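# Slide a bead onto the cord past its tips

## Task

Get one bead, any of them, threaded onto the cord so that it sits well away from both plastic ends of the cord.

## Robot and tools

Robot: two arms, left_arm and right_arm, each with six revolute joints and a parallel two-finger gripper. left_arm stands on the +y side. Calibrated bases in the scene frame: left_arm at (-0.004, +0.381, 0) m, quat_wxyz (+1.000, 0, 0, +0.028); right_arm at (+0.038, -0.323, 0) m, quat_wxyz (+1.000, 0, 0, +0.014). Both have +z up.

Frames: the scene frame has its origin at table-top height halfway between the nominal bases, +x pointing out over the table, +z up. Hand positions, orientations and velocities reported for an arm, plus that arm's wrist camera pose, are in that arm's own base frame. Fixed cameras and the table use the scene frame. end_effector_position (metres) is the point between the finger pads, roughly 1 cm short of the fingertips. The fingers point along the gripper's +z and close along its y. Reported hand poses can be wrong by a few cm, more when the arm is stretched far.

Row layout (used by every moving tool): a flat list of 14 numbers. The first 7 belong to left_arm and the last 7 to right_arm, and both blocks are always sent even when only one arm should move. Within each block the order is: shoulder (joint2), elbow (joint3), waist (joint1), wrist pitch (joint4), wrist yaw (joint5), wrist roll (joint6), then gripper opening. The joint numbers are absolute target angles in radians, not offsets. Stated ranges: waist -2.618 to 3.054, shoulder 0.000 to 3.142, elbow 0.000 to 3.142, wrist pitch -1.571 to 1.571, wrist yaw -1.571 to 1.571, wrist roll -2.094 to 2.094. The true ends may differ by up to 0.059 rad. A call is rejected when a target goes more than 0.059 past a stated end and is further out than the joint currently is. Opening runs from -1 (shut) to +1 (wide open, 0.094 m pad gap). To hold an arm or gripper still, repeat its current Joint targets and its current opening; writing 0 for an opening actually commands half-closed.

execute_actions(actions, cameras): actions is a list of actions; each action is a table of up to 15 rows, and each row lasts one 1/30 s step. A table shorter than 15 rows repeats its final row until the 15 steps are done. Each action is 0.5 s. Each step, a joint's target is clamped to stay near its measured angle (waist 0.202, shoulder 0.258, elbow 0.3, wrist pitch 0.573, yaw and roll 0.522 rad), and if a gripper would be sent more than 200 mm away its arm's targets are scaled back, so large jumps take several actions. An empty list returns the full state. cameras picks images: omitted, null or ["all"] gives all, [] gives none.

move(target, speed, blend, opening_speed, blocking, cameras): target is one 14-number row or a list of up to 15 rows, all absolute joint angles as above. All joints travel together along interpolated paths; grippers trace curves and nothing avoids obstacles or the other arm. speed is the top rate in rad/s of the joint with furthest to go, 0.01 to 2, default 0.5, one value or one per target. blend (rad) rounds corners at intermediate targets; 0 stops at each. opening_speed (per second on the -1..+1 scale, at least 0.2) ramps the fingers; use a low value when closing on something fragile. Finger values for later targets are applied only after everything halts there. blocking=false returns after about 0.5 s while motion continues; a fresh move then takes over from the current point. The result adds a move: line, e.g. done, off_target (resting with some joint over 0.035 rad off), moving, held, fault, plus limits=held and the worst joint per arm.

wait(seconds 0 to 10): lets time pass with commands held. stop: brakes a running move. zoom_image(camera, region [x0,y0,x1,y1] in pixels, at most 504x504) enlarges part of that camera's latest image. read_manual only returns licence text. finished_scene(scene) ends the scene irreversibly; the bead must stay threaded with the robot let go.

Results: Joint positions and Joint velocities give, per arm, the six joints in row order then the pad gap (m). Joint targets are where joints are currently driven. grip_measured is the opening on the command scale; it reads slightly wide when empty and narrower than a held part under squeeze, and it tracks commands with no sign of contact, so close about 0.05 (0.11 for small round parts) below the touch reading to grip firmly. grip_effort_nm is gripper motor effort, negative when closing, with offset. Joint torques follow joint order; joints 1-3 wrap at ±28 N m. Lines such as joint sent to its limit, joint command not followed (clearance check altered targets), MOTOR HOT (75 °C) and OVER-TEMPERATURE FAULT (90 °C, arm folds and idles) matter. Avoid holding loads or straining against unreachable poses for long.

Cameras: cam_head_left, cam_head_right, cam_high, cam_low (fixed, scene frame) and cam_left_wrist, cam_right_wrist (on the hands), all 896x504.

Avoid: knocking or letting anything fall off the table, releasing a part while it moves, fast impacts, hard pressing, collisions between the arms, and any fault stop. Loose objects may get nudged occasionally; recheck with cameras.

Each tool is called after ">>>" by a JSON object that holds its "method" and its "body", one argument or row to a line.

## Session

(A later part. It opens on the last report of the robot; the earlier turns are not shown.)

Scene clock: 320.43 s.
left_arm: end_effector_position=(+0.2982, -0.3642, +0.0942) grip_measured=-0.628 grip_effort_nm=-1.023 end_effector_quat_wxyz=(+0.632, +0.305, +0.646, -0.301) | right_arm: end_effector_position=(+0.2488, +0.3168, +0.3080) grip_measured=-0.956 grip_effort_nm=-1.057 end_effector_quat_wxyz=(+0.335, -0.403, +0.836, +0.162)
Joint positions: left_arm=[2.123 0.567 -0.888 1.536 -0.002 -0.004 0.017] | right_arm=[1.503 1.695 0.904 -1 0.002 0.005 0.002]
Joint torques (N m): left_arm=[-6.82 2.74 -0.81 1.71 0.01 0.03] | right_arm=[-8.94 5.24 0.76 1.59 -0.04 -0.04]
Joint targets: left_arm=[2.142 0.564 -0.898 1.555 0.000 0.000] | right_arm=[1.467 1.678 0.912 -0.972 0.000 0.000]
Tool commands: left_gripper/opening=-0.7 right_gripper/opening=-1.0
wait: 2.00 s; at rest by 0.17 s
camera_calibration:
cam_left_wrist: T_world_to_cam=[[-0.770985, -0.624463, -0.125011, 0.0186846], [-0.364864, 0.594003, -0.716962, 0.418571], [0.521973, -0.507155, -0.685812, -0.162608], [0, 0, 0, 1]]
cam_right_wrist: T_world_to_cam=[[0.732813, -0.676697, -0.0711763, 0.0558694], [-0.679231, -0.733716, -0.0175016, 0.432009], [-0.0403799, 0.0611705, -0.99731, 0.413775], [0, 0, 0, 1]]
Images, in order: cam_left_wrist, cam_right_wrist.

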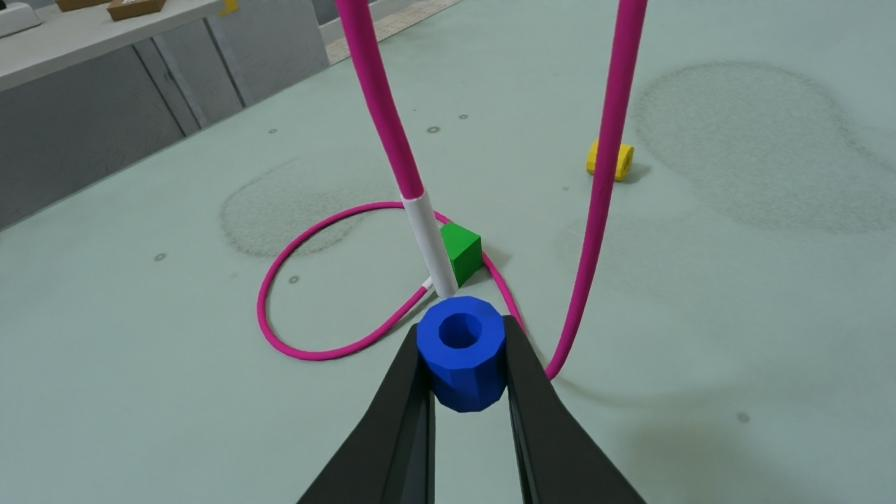

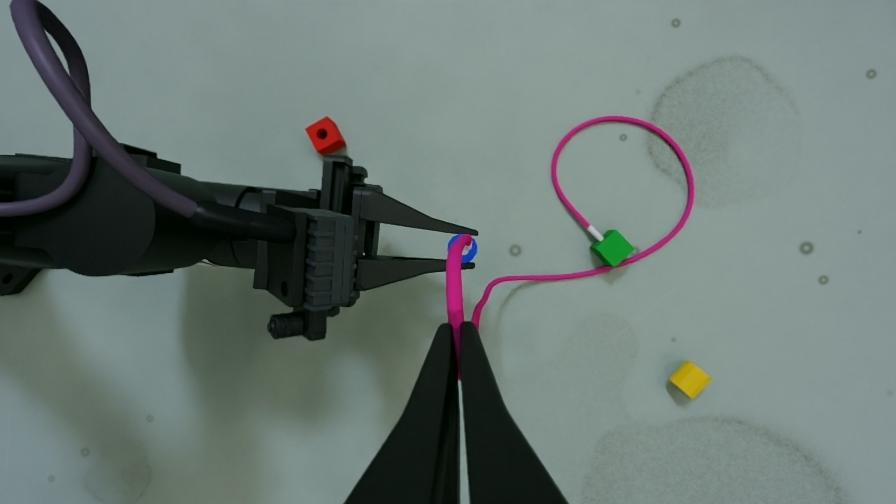

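>>> {"method": "move", "body": {
  "target": [2.142, 0.564, -0.898, 1.555, 0, 0, -0.7, 1.458, 1.655, 0.921, -0.959, 0, 0, -1],
  "speed": 0.05,
  "cameras": []
}}

>>> {"method": "wait", "body": {
  "seconds": 4,
  "cameras": ["cam_left_wrist","cam_right_wrist"]
}}

>>> {"method": "zoom_image", "body": {
  "camera": "cam_right_wrist",
  "region": [430, 200, 510, 340]
}}

>>> {"method": "zoom_image", "body": {
  "camera": "cam_left_wrist",
  "region": [380, 180, 540, 420]
}}

Scene clock: 346.77 s.
left_arm: end_effector_position=(+0.2982, -0.3642, +0.0942) grip_measured=-0.628 grip_effort_nm=-1.033 end_effector_quat_wxyz=(+0.632, +0.305, +0.646, -0.301) | right_arm: end_effector_position=(+0.2453, +0.3180, +0.3045) grip_measured=-0.956 grip_effort_nm=-1.057 end_effector_quat_wxyz=(+0.334, -0.406, +0.835, +0.163)
Joint positions: left_arm=[2.123 0.567 -0.888 1.536 -0.002 -0.004 0.017] | right_arm=[1.494 1.673 0.912 -0.988 0.002 0.005 0.002]
Joint torques (N m): left_arm=[-6.79 2.76 -0.83 1.71 0 0.03] | right_arm=[-8.83 5.23 0.76 1.58 -0.04 -0.05]
Joint targets: left_arm=[2.142 0.564 -0.898 1.555 0.000 0.000] | right_arm=[1.458 1.655 0.921 -0.959 0.000 0.000]
move: off_target (right_arm); right_arm: the shoulder is farthest, 0.036 rad from its target

Scene clock: 350.77 s.
left_arm: end_effector_position=(+0.2982, -0.3642, +0.0942) grip_measured=-0.628 grip_effort_nm=-1.028 end_effector_quat_wxyz=(+0.632, +0.305, +0.646, -0.301) | right_arm: end_effector_position=(+0.2454, +0.3181, +0.3047) grip_measured=-0.956 grip_effort_nm=-1.057 end_effector_quat_wxyz=(+0.334, -0.406, +0.834, +0.164)
Joint positions: left_arm=[2.123 0.567 -0.888 1.536 -0.002 -0.004 0.017] | right_arm=[1.494 1.673 0.912 -0.987 0.002 0.005 0.002]
Joint torques (N m): left_arm=[-6.79 2.73 -0.81 1.71 0 0.03] | right_arm=[-8.81 5.26 0.77 1.58 -0.04 -0.05]
Joint targets: left_arm=[2.142 0.564 -0.898 1.555 0.000 0.000] | right_arm=[1.458 1.655 0.921 -0.959 0.000 0.000]
Tool commands: left_gripper/opening=-0.7 right_gripper/opening=-1.0
wait: 4.00 s; at rest by 0.17 s
camera_calibration:
cam_left_wrist: T_world_to_cam=[[-0.770985, -0.624463, -0.125011, 0.0186846], [-0.364864, 0.594003, -0.716962, 0.418571], [0.521973, -0.507155, -0.685812, -0.162608], [0, 0, 0, 1]]
cam_right_wrist: T_world_to_cam=[[0.738705, -0.670263, -0.0711465, 0.0555508], [-0.672771, -0.739652, -0.0171214, 0.430753], [-0.0411479, 0.060513, -0.997319, 0.410657], [0, 0, 0, 1]]
Images, in order: cam_left_wrist, cam_right_wrist.

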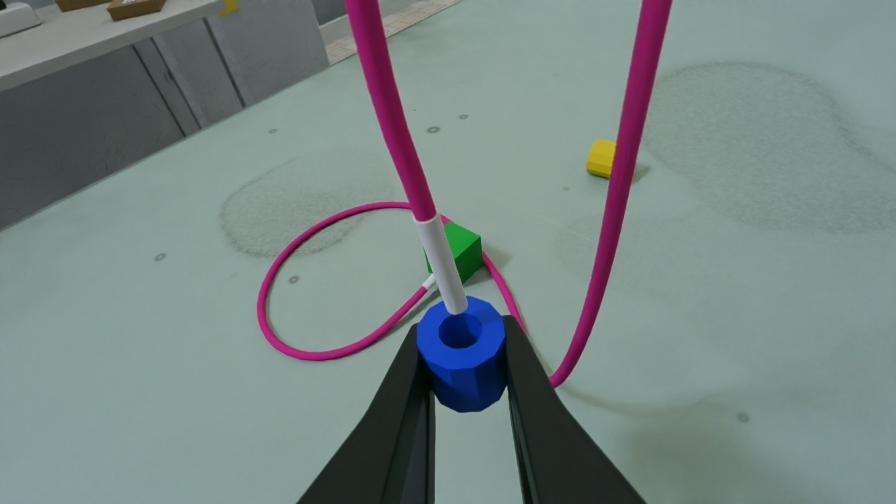

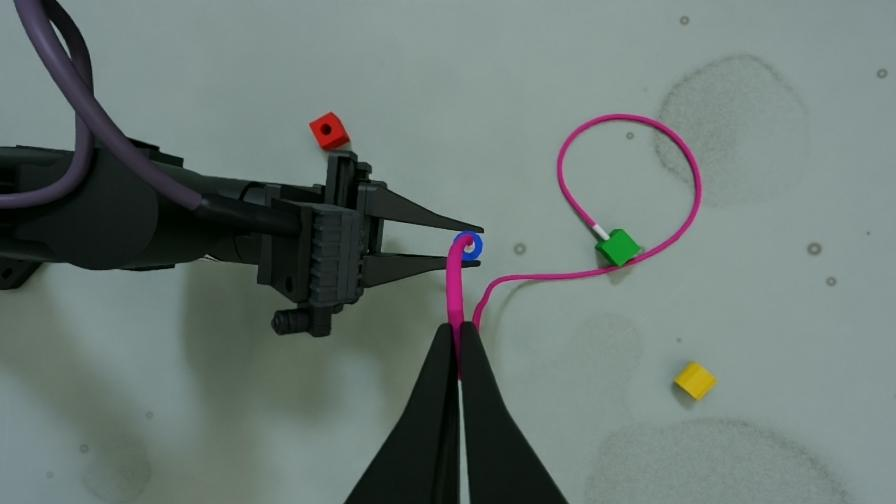

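Scaled by 3.600 from the camera's 896x504 image, which has a finer 1280x720 frame.

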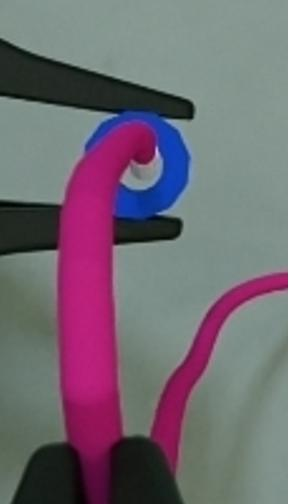

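Scaled by 2.100 from the camera's 896x504 image, which has a finer 1280x720 frame.

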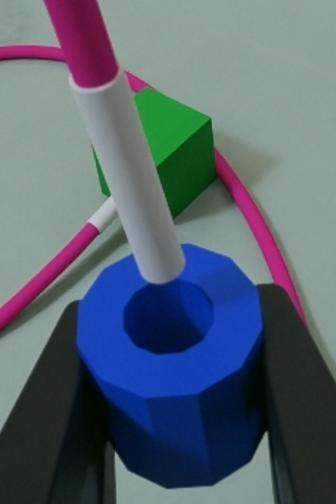

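>>> {"method": "move", "body": {
  "target": [
    [2.142, 0.564, -0.898, 1.555, 0, 0, -0.7, 1.458, 1.655, 0.929, -0.959, 0, 0, -1],
    [2.142, 0.564, -0.898, 1.555, 0, 0, -0.7, 1.423, 1.528, 0.927, -0.866, 0, 0, -1]
  ],
  "speed": [0.05, 0.06],
  "cameras": ["cam_left_wrist","cam_right_wrist"]
}}

>>> {"method": "zoom_image", "body": {
  "camera": "cam_right_wrist",
  "region": [430, 200, 510, 340]
}}

>>> {"method": "zoom_image", "body": {
  "camera": "cam_left_wrist",
  "region": [380, 180, 540, 420]
}}

Scene clock: 369.30 s.
left_arm: end_effector_position=(+0.2982, -0.3642, +0.0942) grip_measured=-0.628 grip_effort_nm=-1.023 end_effector_quat_wxyz=(+0.632, +0.305, +0.646, -0.301) | right_arm: end_effector_position=(+0.2422, +0.3196, +0.2823) grip_measured=-0.956 grip_effort_nm=-1.053 end_effector_quat_wxyz=(+0.333, -0.410, +0.833, +0.165)
Joint positions: left_arm=[2.123 0.567 -0.888 1.536 -0.002 -0.004 0.017] | right_arm=[1.459 1.546 0.921 -0.895 0.002 0.005 0.002]
Joint torques (N m): left_arm=[-6.8 2.73 -0.81 1.71 0 0.03] | right_arm=[-8.69 5.39 0.57 1.61 -0.04 -0.03]
Joint targets: left_arm=[2.142 0.564 -0.898 1.555 0.000 0.000] | right_arm=[1.423 1.528 0.927 -0.866 0.000 0.000]
move: off_target (right_arm); right_arm: the shoulder is farthest, 0.036 rad from its target
camera_calibration:
cam_left_wrist: T_world_to_cam=[[-0.770985, -0.624463, -0.125011, 0.0186846], [-0.364864, 0.594003, -0.716962, 0.418571], [0.521973, -0.507155, -0.685812, -0.162608], [0, 0, 0, 1]]
cam_right_wrist: T_world_to_cam=[[0.744304, -0.66404, -0.0711465, 0.0538923], [-0.66654, -0.745272, -0.0171214, 0.429596], [-0.0416542, 0.0601655, -0.997319, 0.388276], [0, 0, 0, 1]]
Images, in order: cam_left_wrist, cam_right_wrist.

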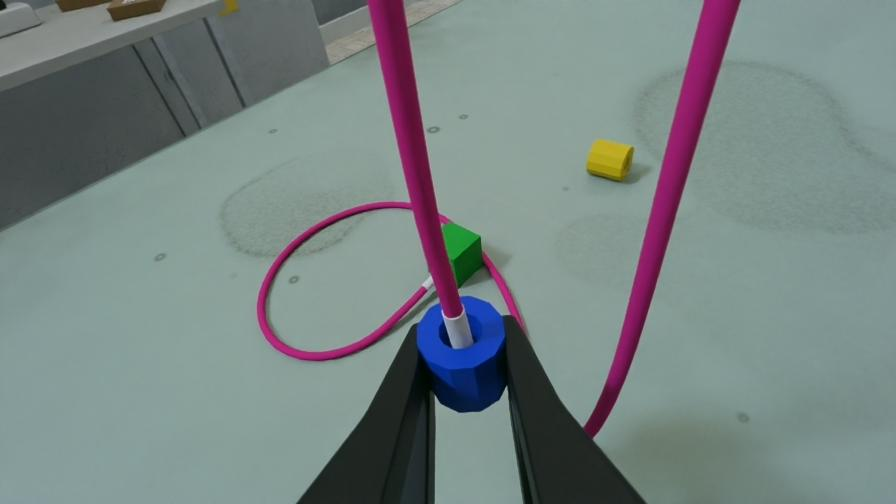

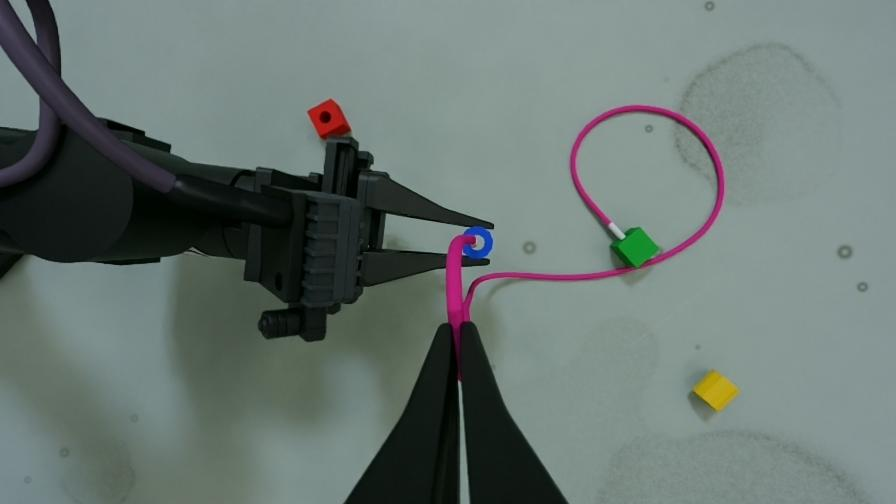

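Scaled by 3.600 from the camera's 896x504 image, which has a finer 1280x720 frame.

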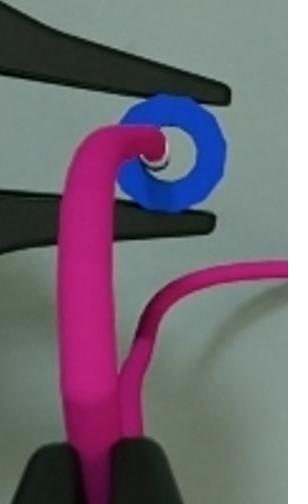

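Scaled by 2.100 from the camera's 896x504 image, which has a finer 1280x720 frame.

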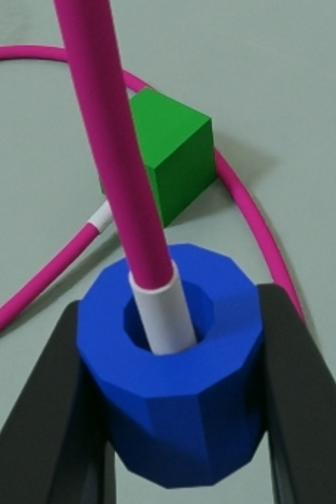

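>>> {"method": "move", "body": {
  "target": [
    [2.142, 0.564, -0.898, 1.555, 0, 0, -0.7, 1.382, 1.325, 0.927, -0.704, 0, 0, -1],
    [2.142, 0.564, -0.898, 1.555, 0, 0, -0.7, 1.368, 1.153, 0.925, -0.547, 0, 0, -1]
  ],
  "speed": 0.1,
  "blend": [0.05, 0],
  "cameras": ["cam_left_wrist","cam_right_wrist","cam_low"]
}}

>>> {"method": "zoom_image", "body": {
  "camera": "cam_low",
  "region": [200, 160, 420, 340]
}}

>>> {"method": "zoom_image", "body": {
  "camera": "cam_left_wrist",
  "region": [380, 180, 540, 420]
}}

Scene clock: 393.03 s.
left_arm: end_effector_position=(+0.2982, -0.3642, +0.0942) grip_measured=-0.628 grip_effort_nm=-1.023 end_effector_quat_wxyz=(+0.632, +0.305, +0.646, -0.301) | right_arm: end_effector_position=(+0.2415, +0.3186, +0.2013) grip_measured=-0.956 grip_effort_nm=-1.057 end_effector_quat_wxyz=(+0.334, -0.410, +0.833, +0.165)
Joint positions: left_arm=[2.123 0.567 -0.888 1.536 -0.002 -0.004 0.017] | right_arm=[1.403 1.171 0.921 -0.576 0.002 0.005 0.002]
Joint torques (N m): left_arm=[-6.8 2.76 -0.81 1.71 0.01 0.02] | right_arm=[-8.36 5.74 0.4 1.59 -0.05 -0.04]
Joint targets: left_arm=[2.142 0.564 -0.898 1.555 0.000 0.000] | right_arm=[1.368 1.153 0.925 -0.547 0.000 0.000]
move: done
camera_calibration:
cam_left_wrist: T_world_to_cam=[[-0.770985, -0.624463, -0.125011, 0.0186846], [-0.364864, 0.594003, -0.716962, 0.418571], [0.521973, -0.507155, -0.685812, -0.162608], [0, 0, 0, 1]]
cam_right_wrist: T_world_to_cam=[[0.744321, -0.664018, -0.0711763, 0.0480304], [-0.666536, -0.745267, -0.0175016, 0.427062], [-0.041424, 0.0604684, -0.99731, 0.30739], [0, 0, 0, 1]]
Images, in order: cam_low, cam_left_wrist, cam_right_wrist.

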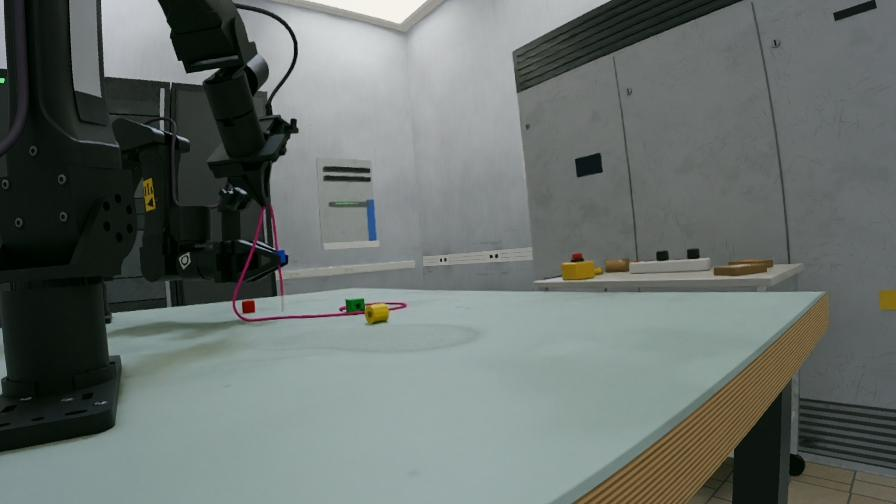

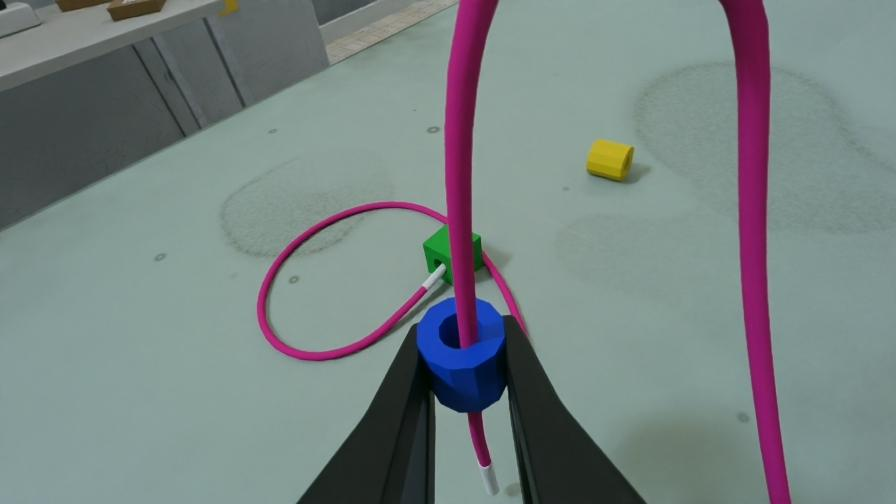

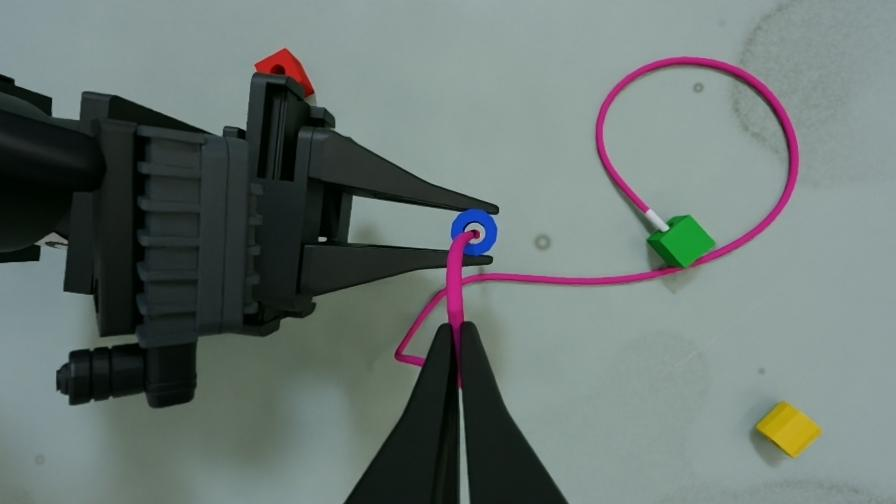

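Scaled by 2.291 from the camera's 896x504 image, which has a finer 1280x720 frame.

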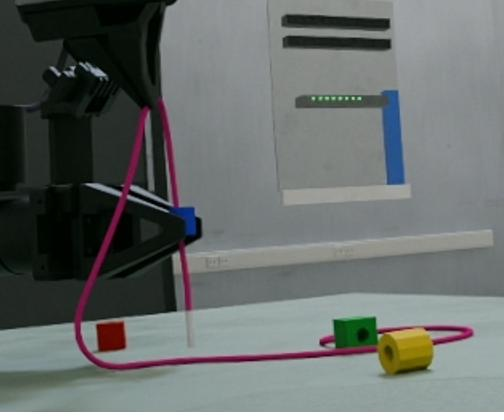

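Scaled by 2.100 from the camera's 896x504 image, which has a finer 1280x720 frame.

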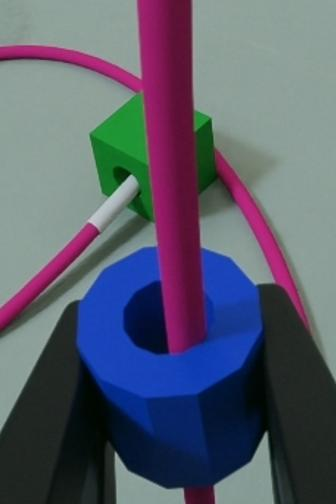

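>>> {"method": "move", "body": {
  "target": [2.427, 0.900, -0.898, 1.495, 0, 0, -0.7, 1.395, 0.958, 0.769, -0.333, 0, 0, -1],
  "speed": 0.12,
  "cameras": ["cam_low","cam_left_wrist","cam_right_wrist","cam_high"]
}}

>>> {"method": "zoom_image", "body": {
  "camera": "cam_low",
  "region": [200, 160, 420, 340]
}}

>>> {"method": "zoom_image", "body": {
  "camera": "cam_left_wrist",
  "region": [380, 180, 600, 500]
}}

Scene clock: 424.23 s.
left_arm: end_effector_position=(+0.3393, -0.4147, +0.0475) grip_measured=-0.628 grip_effort_nm=-1.028 end_effector_quat_wxyz=(+0.629, +0.306, +0.648, -0.300) | right_arm: end_effector_position=(+0.2839, +0.2801, +0.1562) grip_measured=-0.956 grip_effort_nm=-1.053 end_effector_quat_wxyz=(+0.353, -0.348, +0.856, +0.144)
Joint positions: left_arm=[2.403 0.882 -0.888 1.494 -0.002 -0.004 0.017] | right_arm=[1.402 0.976 0.777 -0.362 0.002 0.005 0.002]
Joint torques (N m): left_arm=[-8.68 4.59 -0.81 1.57 0 0.03] | right_arm=[-6.05 5.57 -0.72 1.59 -0.05 -0.04]
Joint targets: left_arm=[2.427 0.900 -0.898 1.495 0.000 0.000] | right_arm=[1.395 0.958 0.769 -0.333 0.000 0.000]
move: done
camera_calibration:
cam_left_wrist: T_world_to_cam=[[-0.771617, -0.623686, -0.124989, 0.0135331], [-0.368475, 0.598441, -0.711403, 0.432873], [0.518491, -0.502876, -0.69158, -0.238444], [0, 0, 0, 1]]
cam_right_wrist: T_world_to_cam=[[0.642797, -0.762575, -0.0727413, 0.0444096], [-0.765825, -0.641946, -0.0376477, 0.428277], [-0.0179868, 0.0799069, -0.99664, 0.254248], [0, 0, 0, 1]]
Images, in order: cam_high, cam_low, cam_left_wrist, cam_right_wrist.

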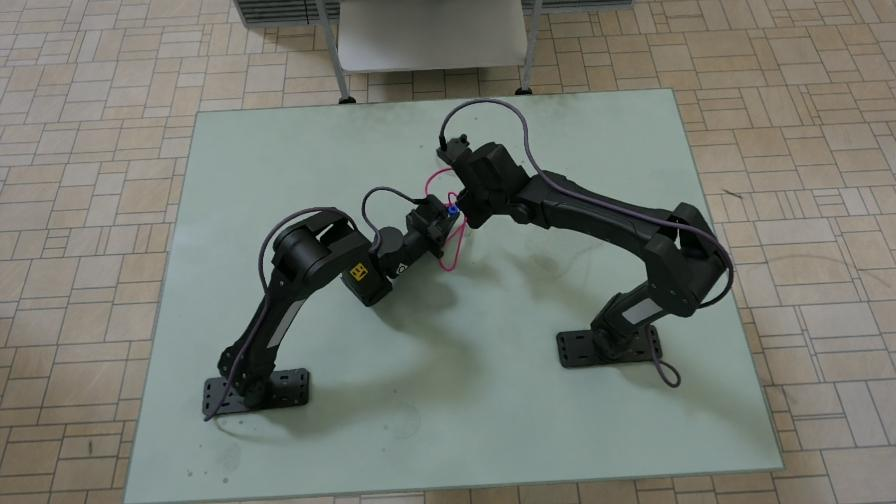

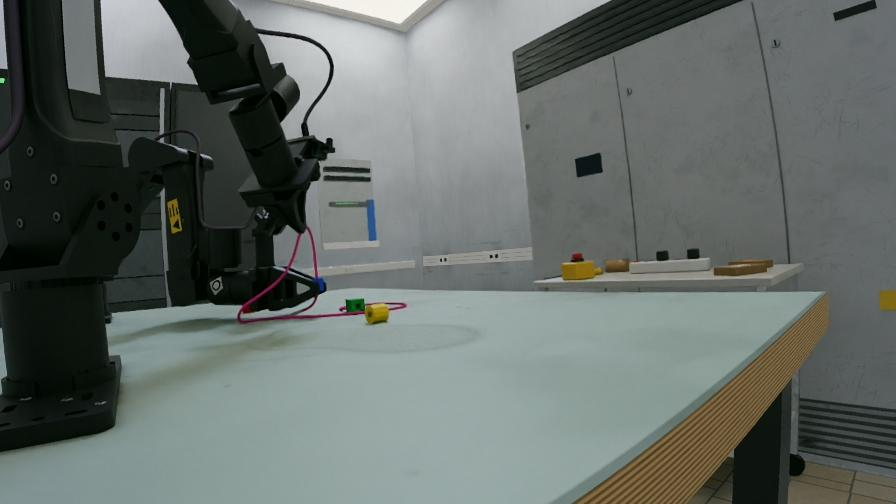

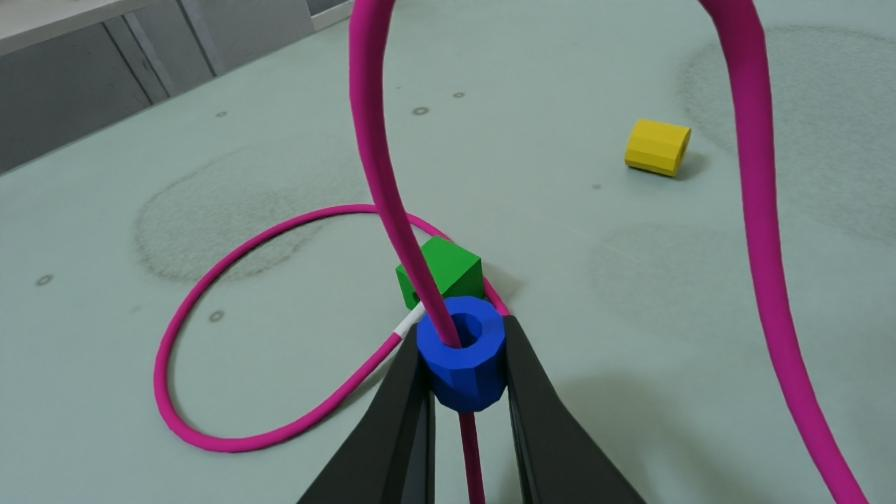

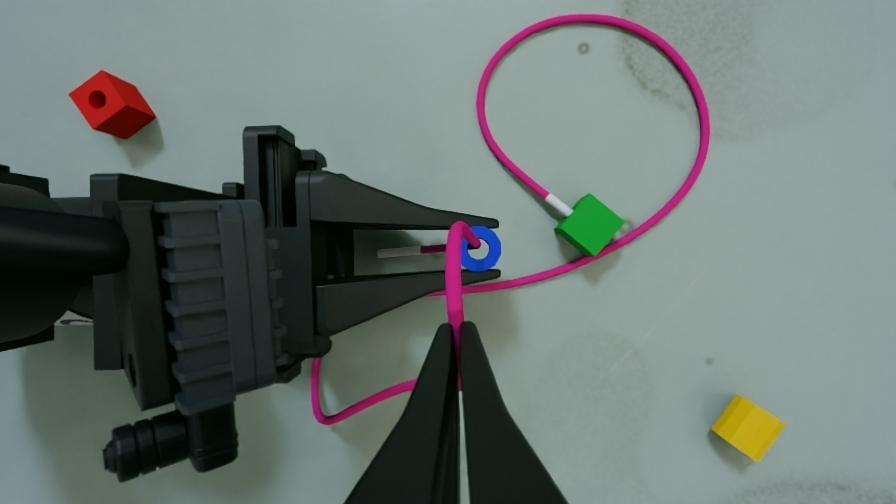

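Scaled by 2.291 from the camera's 896x504 image, which has a finer 1280x720 frame.

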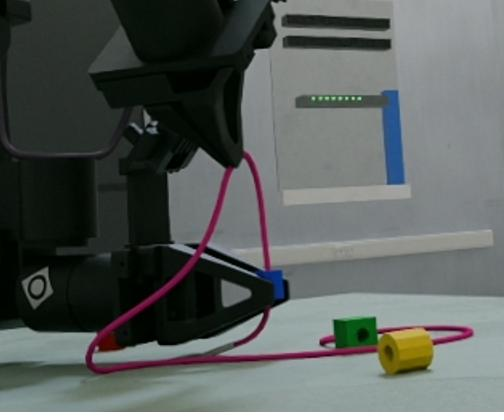

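Scaled by 1.575 from the camera's 896x504 image, which has a finer 1280x720 frame.

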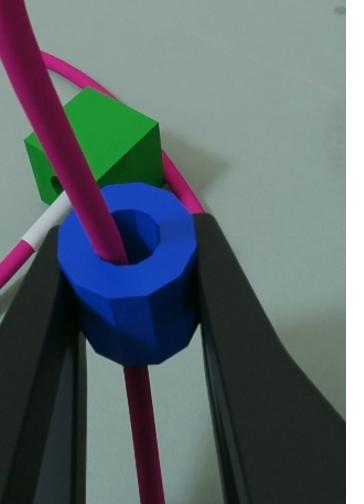

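>>> {"method": "move", "body": {
  "target": [
    [2.427, 0.900, -0.898, 1.495, 0, 0, -0.7, 1.47, 0.786, 0.769, -0.18, 0, 0, -1],
    [2.427, 0.900, -0.898, 1.495, 0, 0, -0.7, 1.63, 0.692, 0.769, -0.016, 0, 0, -1]
  ],
  "speed": 0.2,
  "blend": [0.05, 0],
  "cameras": ["cam_low","cam_left_wrist","cam_right_wrist"]
}}

>>> {"method": "zoom_image", "body": {
  "camera": "cam_low",
  "region": [200, 160, 420, 340]
}}

Scene clock: 442.33 s.
left_arm: end_effector_position=(+0.3393, -0.4147, +0.0474) grip_measured=-0.628 grip_effort_nm=-1.023 end_effector_quat_wxyz=(+0.629, +0.306, +0.649, -0.300) | right_arm: end_effector_position=(+0.2697, +0.2661, +0.0287) grip_measured=-0.956 grip_effort_nm=-1.057 end_effector_quat_wxyz=(+0.292, -0.357, +0.879, +0.119)
Joint positions: left_arm=[2.403 0.882 -0.888 1.493 -0.002 -0.004 0.017] | right_arm=[1.612 0.713 0.777 -0.031 0.002 0.005 0.002]
Joint torques (N m): left_arm=[-8.69 4.6 -0.83 1.57 0 0.03] | right_arm=[-4.82 4.11 -0.76 1.31 -0.05 -0.04]
Joint targets: left_arm=[2.427 0.900 -0.898 1.495 0.000 0.000] | right_arm=[1.630 0.692 0.769 -0.016 0.000 0.000]
move: done
camera_calibration:
cam_left_wrist: T_world_to_cam=[[-0.771648, -0.623649, -0.124987, 0.0135467], [-0.368646, 0.598651, -0.711137, 0.432936], [0.518324, -0.502671, -0.691854, -0.238353], [0, 0, 0, 1]]
cam_right_wrist: T_world_to_cam=[[0.635997, -0.769266, -0.061133, 0.0368866], [-0.762455, -0.63863, 0.103993, 0.397708], [-0.11904, -0.0195282, -0.992697, 0.181679], [0, 0, 0, 1]]
Images, in order: cam_low, cam_left_wrist, cam_right_wrist.

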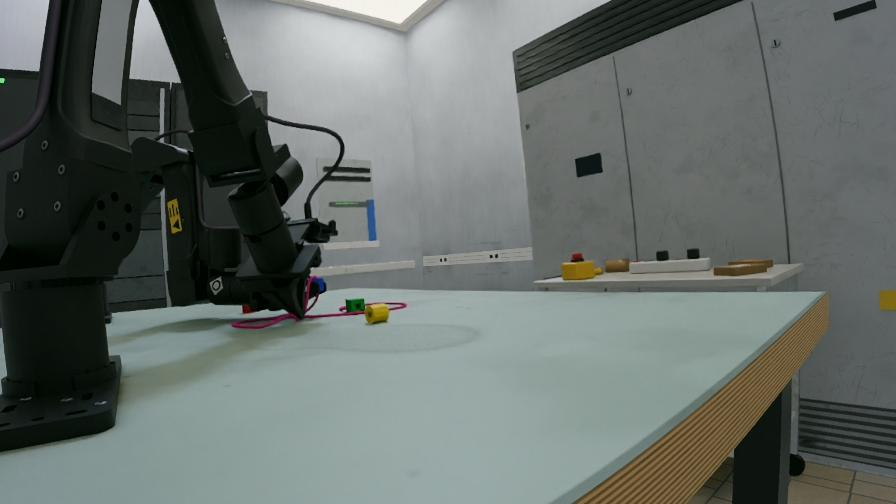

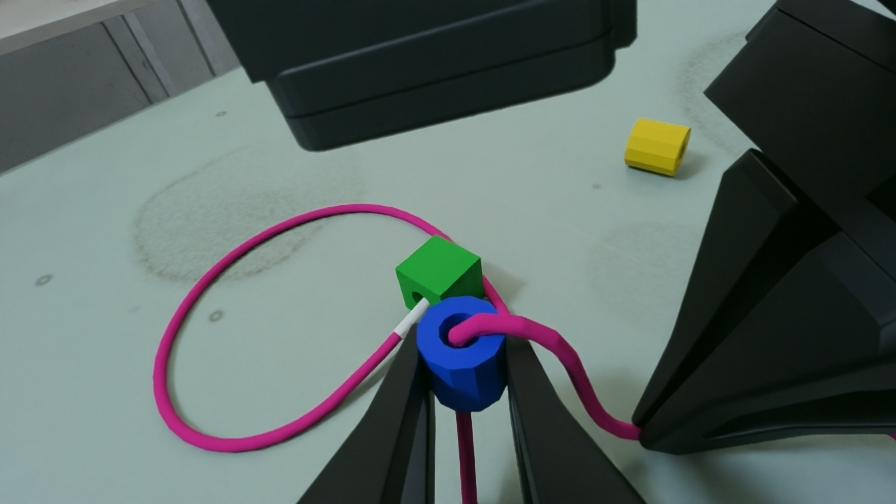

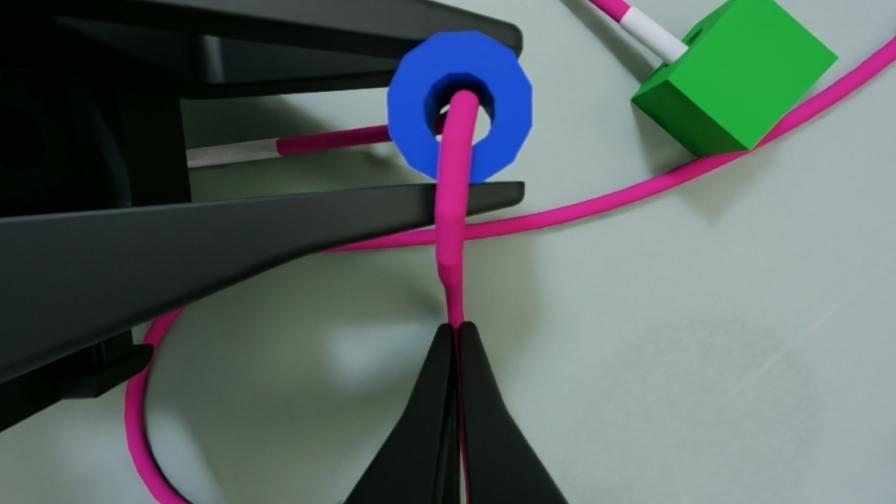

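Scaled by 2.291 from the camera's 896x504 image, which has a finer 1280x720 frame.

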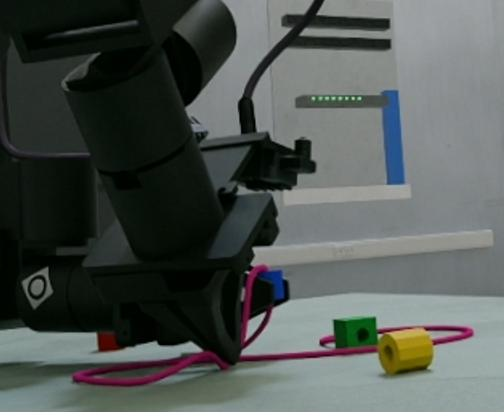

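>>> {"method": "move", "body": {
  "target": [
    [2.427, 0.900, -0.898, 1.495, 0, 0, -0.7, 1.63, 0.692, 0.769, -0.016, 0, 0, -0.6],
    [2.427, 0.900, -0.898, 1.495, 0, 0, -0.7, 0.98, 0.70, 0.729, -0.665, 0, 0, -0.6]
  ],
  "speed": [0.2, 0.4],
  "opening_speed": 0.4,
  "cameras": ["cam_low","cam_left_wrist","cam_right_wrist"]
}}

>>> {"method": "zoom_image", "body": {
  "camera": "cam_low",
  "region": [200, 200, 420, 340]
}}

Scene clock: 454.10 s.
left_arm: end_effector_position=(+0.3393, -0.4147, +0.0474) grip_measured=-0.628 grip_effort_nm=-1.028 end_effector_quat_wxyz=(+0.629, +0.306, +0.649, -0.300) | right_arm: end_effector_position=(+0.2025, +0.1848, +0.1274) grip_measured=-0.603 grip_effort_nm=0.125 end_effector_quat_wxyz=(+0.288, -0.340, +0.888, +0.111)
Joint positions: left_arm=[2.403 0.882 -0.888 1.493 -0.002 -0.004 0.017] | right_arm=[0.995 0.709 0.738 -0.657 0.002 0.005 0.019]
Joint torques (N m): left_arm=[-8.68 4.6 -0.83 1.57 0 0.03] | right_arm=[-2.93 6.2 -0.75 1.04 -0.02 -0.05]
Joint targets: left_arm=[2.427 0.900 -0.898 1.495 0.000 0.000] | right_arm=[0.980 0.700 0.729 -0.665 0.000 0.000]
move: done
camera_calibration:
cam_left_wrist: T_world_to_cam=[[-0.771648, -0.623649, -0.124987, 0.0135467], [-0.368646, 0.598651, -0.711137, 0.432936], [0.518324, -0.502671, -0.691854, -0.238353], [0, 0, 0, 1]]
cam_right_wrist: T_world_to_cam=[[0.604421, -0.7944, -0.0600428, 0.0339624], [-0.786158, -0.606953, 0.116465, 0.28164], [-0.128963, -0.0231906, -0.991378, 0.272614], [0, 0, 0, 1]]
Images, in order: cam_low, cam_left_wrist, cam_right_wrist.

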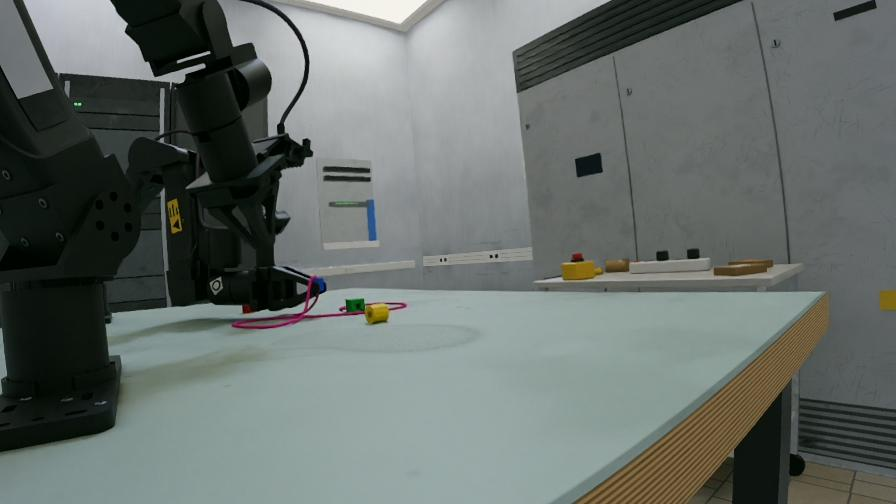

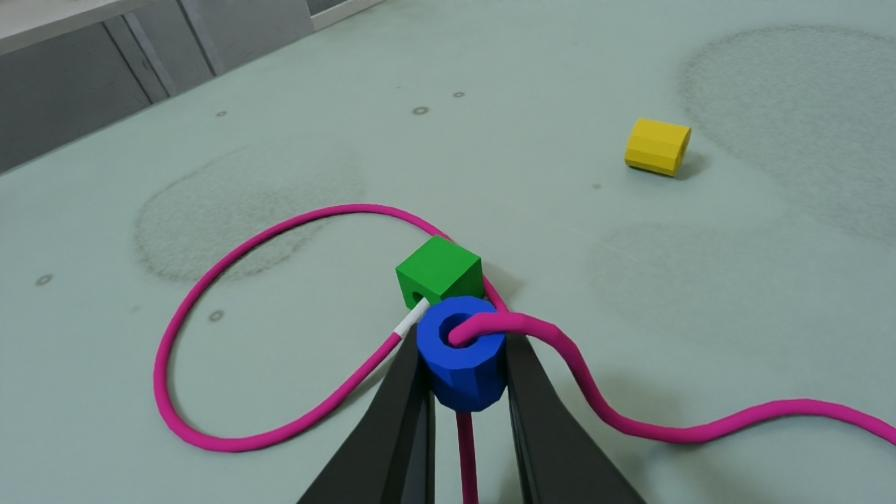

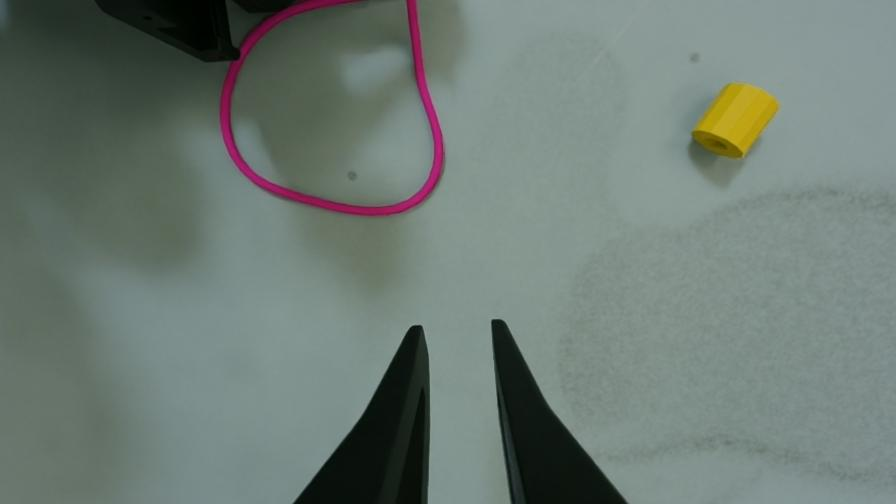

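Scaled by 2.291 from the camera's 896x504 image, which has a finer 1280x720 frame.

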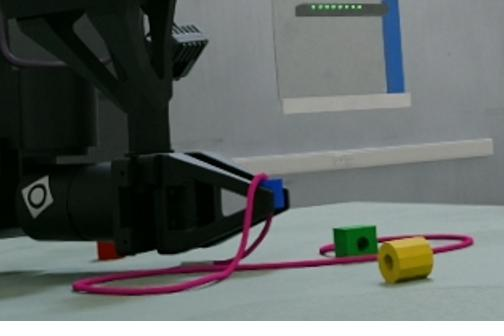

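>>> {"method": "move", "body": {
  "target": [
    [2.131, 0.89, -0.898, 0.89, 0, 0, -0.7, 0.98, 0.70, 0.729, -0.665, 0, 0, -0.6],
    [2.007, 1.101, -0.898, 0.207, 0, 0, -0.7, 0.98, 0.70, 0.729, -0.665, 0, 0, -0.6],
    [2.098, 1.47, -0.898, -0.422, 0, 0, -0.7, 0.98, 0.70, 0.729, -0.665, 0, 0, -0.6],
    [2.45, 2.172, -0.898, -1.32, 0, 0, -0.7, 0.98, 0.70, 0.729, -0.665, 0, 0, -0.6]
  ],
  "speed": 0.35,
  "blend": [0.08, 0.08, 0.08, 0],
  "cameras": ["cam_low","cam_left_wrist","cam_right_wrist"]
}}

>>> {"method": "zoom_image", "body": {
  "camera": "cam_low",
  "region": [200, 200, 420, 340]
}}

Scene clock: 500.70 s.
left_arm: end_effector_position=(+0.2944, -0.3595, +0.0337) grip_measured=-0.628 grip_effort_nm=-1.033 end_effector_quat_wxyz=(-0.010, +0.428, +0.904, +0.006) | right_arm: end_effector_position=(+0.2023, +0.1846, +0.1273) grip_measured=-0.603 grip_effort_nm=0.120 end_effector_quat_wxyz=(+0.288, -0.340, +0.888, +0.111)
Joint positions: left_arm=[2.424 2.143 -0.888 -1.314 -0.002 -0.003 0.017] | right_arm=[0.995 0.709 0.738 -0.658 0.002 0.005 0.019]
Joint torques (N m): left_arm=[-11.02 7.56 -0.83 0.28 0.01 0.02] | right_arm=[-2.88 6.19 -0.76 1.05 -0.04 -0.05]
Joint targets: left_arm=[2.450 2.172 -0.898 -1.320 0.000 0.000] | right_arm=[0.980 0.700 0.729 -0.665 0.000 0.000]
move: done
camera_calibration:
cam_left_wrist: T_world_to_cam=[[-0.848837, -0.528648, 0.00281246, 0.0641701], [-0.379039, 0.612305, 0.693838, 0.334287], [-0.368518, 0.587889, -0.720126, 0.457252], [0, 0, 0, 1]]
cam_right_wrist: T_world_to_cam=[[0.60437, -0.794446, -0.0599433, 0.0339385], [-0.786059, -0.606863, 0.117598, 0.281251], [-0.129802, -0.0239536, -0.991251, 0.272718], [0, 0, 0, 1]]
Images, in order: cam_low, cam_left_wrist, cam_right_wrist.

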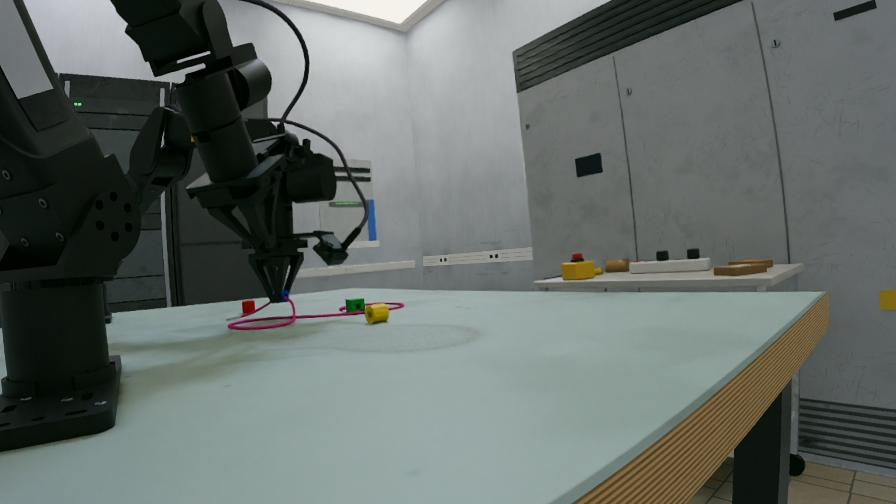

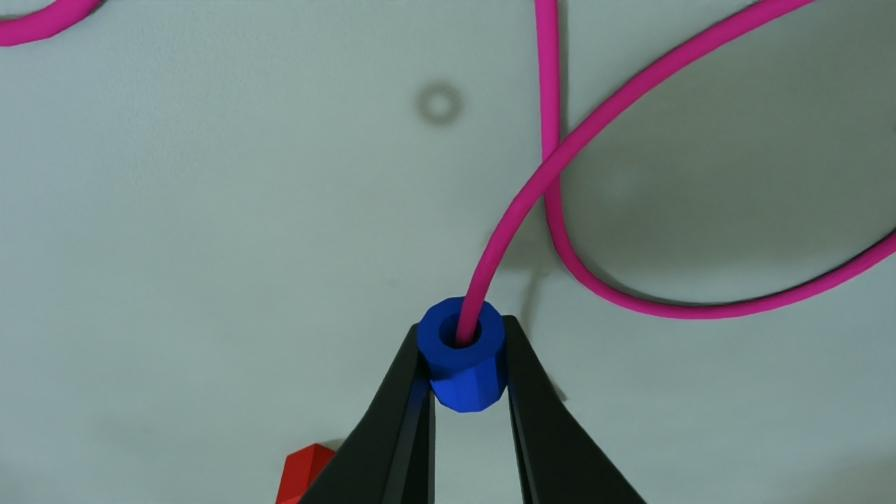

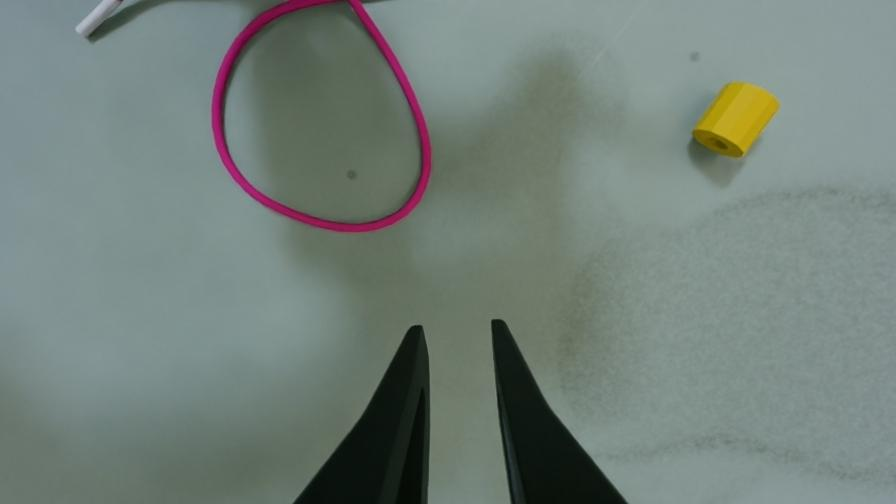

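Scaled by 2.291 from the camera's 896x504 image, which has a finer 1280x720 frame.

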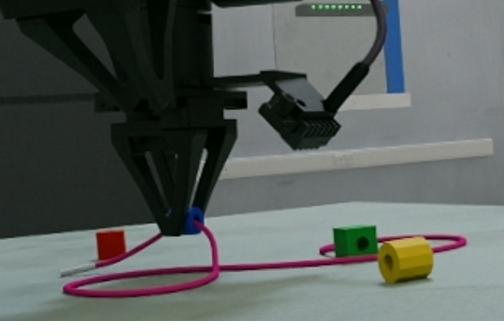

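>>> {"method": "move", "body": {
  "target": [2.459, 2.051, -0.898, -1.216, 0, 0, -0.7, 0.98, 0.70, 0.729, -0.665, 0, 0, -0.6],
  "speed": 0.1,
  "cameras": ["cam_low","cam_left_wrist"]
}}

>>> {"method": "zoom_image", "body": {
  "camera": "cam_low",
  "region": [220, 250, 340, 340]
}}

Scene clock: 509.97 s.
left_arm: end_effector_position=(+0.2921, -0.3567, +0.0101) grip_measured=-0.628 grip_effort_nm=-1.028 end_effector_quat_wxyz=(-0.016, +0.428, +0.904, +0.009) | right_arm: end_effector_position=(+0.2023, +0.1846, +0.1273) grip_measured=-0.603 grip_effort_nm=0.125 end_effector_quat_wxyz=(+0.288, -0.340, +0.888, +0.111)
Joint positions: left_arm=[2.432 2.064 -0.888 -1.24 -0.002 -0.003 0.017] | right_arm=[0.995 0.709 0.738 -0.658 0.002 0.005 0.019]
Joint torques (N m): left_arm=[-11.02 4.23 -0.83 0.49 0 0.02] | right_arm=[-2.91 6.17 -0.7 1.05 -0.06 -0.03]
Joint targets: left_arm=[2.459 2.051 -0.898 -1.216 0.000 0.000] | right_arm=[0.980 0.700 0.729 -0.665 0.000 0.000]
move: done
camera_calibration:
cam_left_wrist: T_world_to_cam=[[-0.848806, -0.528686, 0.00449123, 0.0637373], [-0.373152, 0.605071, 0.703311, 0.343652], [-0.374548, 0.595299, -0.710868, 0.442054], [0, 0, 0, 1]]
Images, in order: cam_low, cam_left_wrist.

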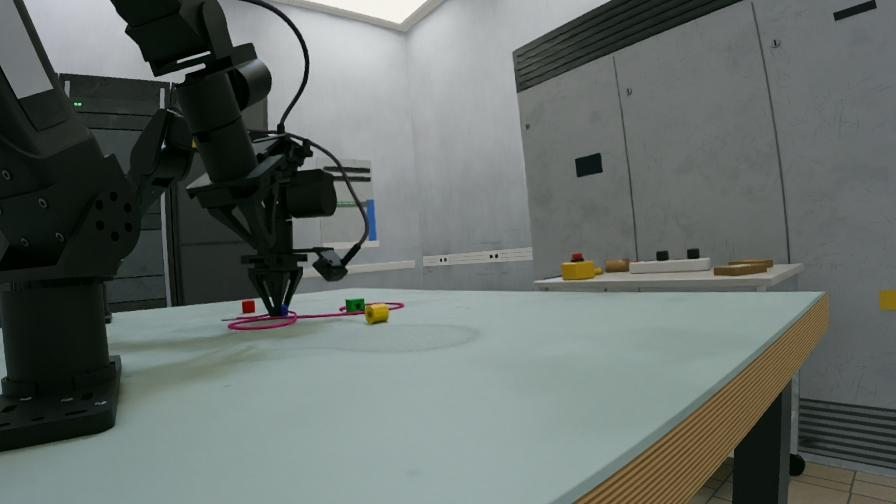

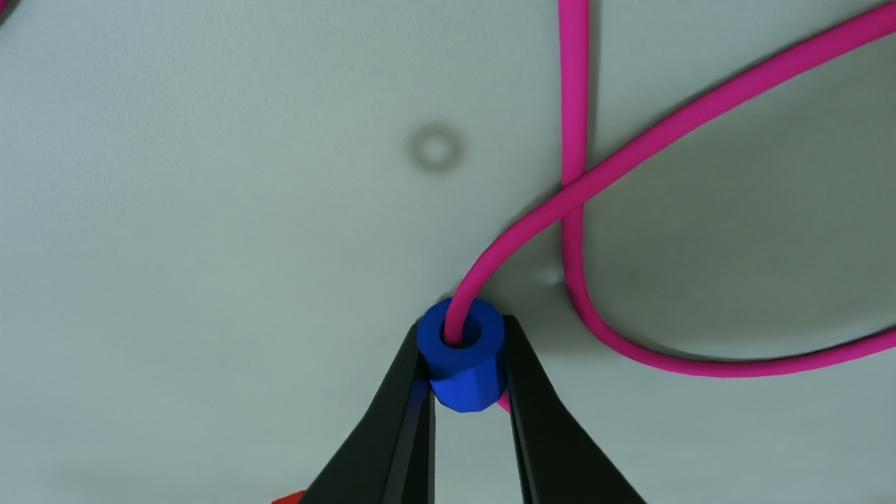

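Scaled by 4.200 from the camera's 896x504 image, which has a finer 1280x720 frame.

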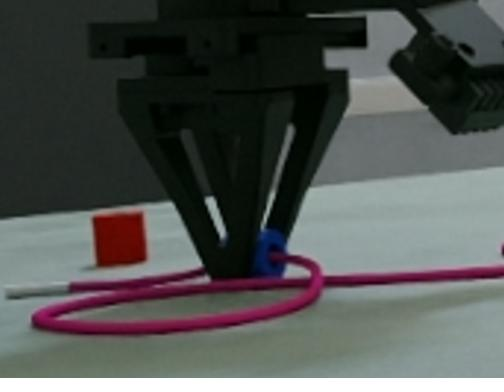

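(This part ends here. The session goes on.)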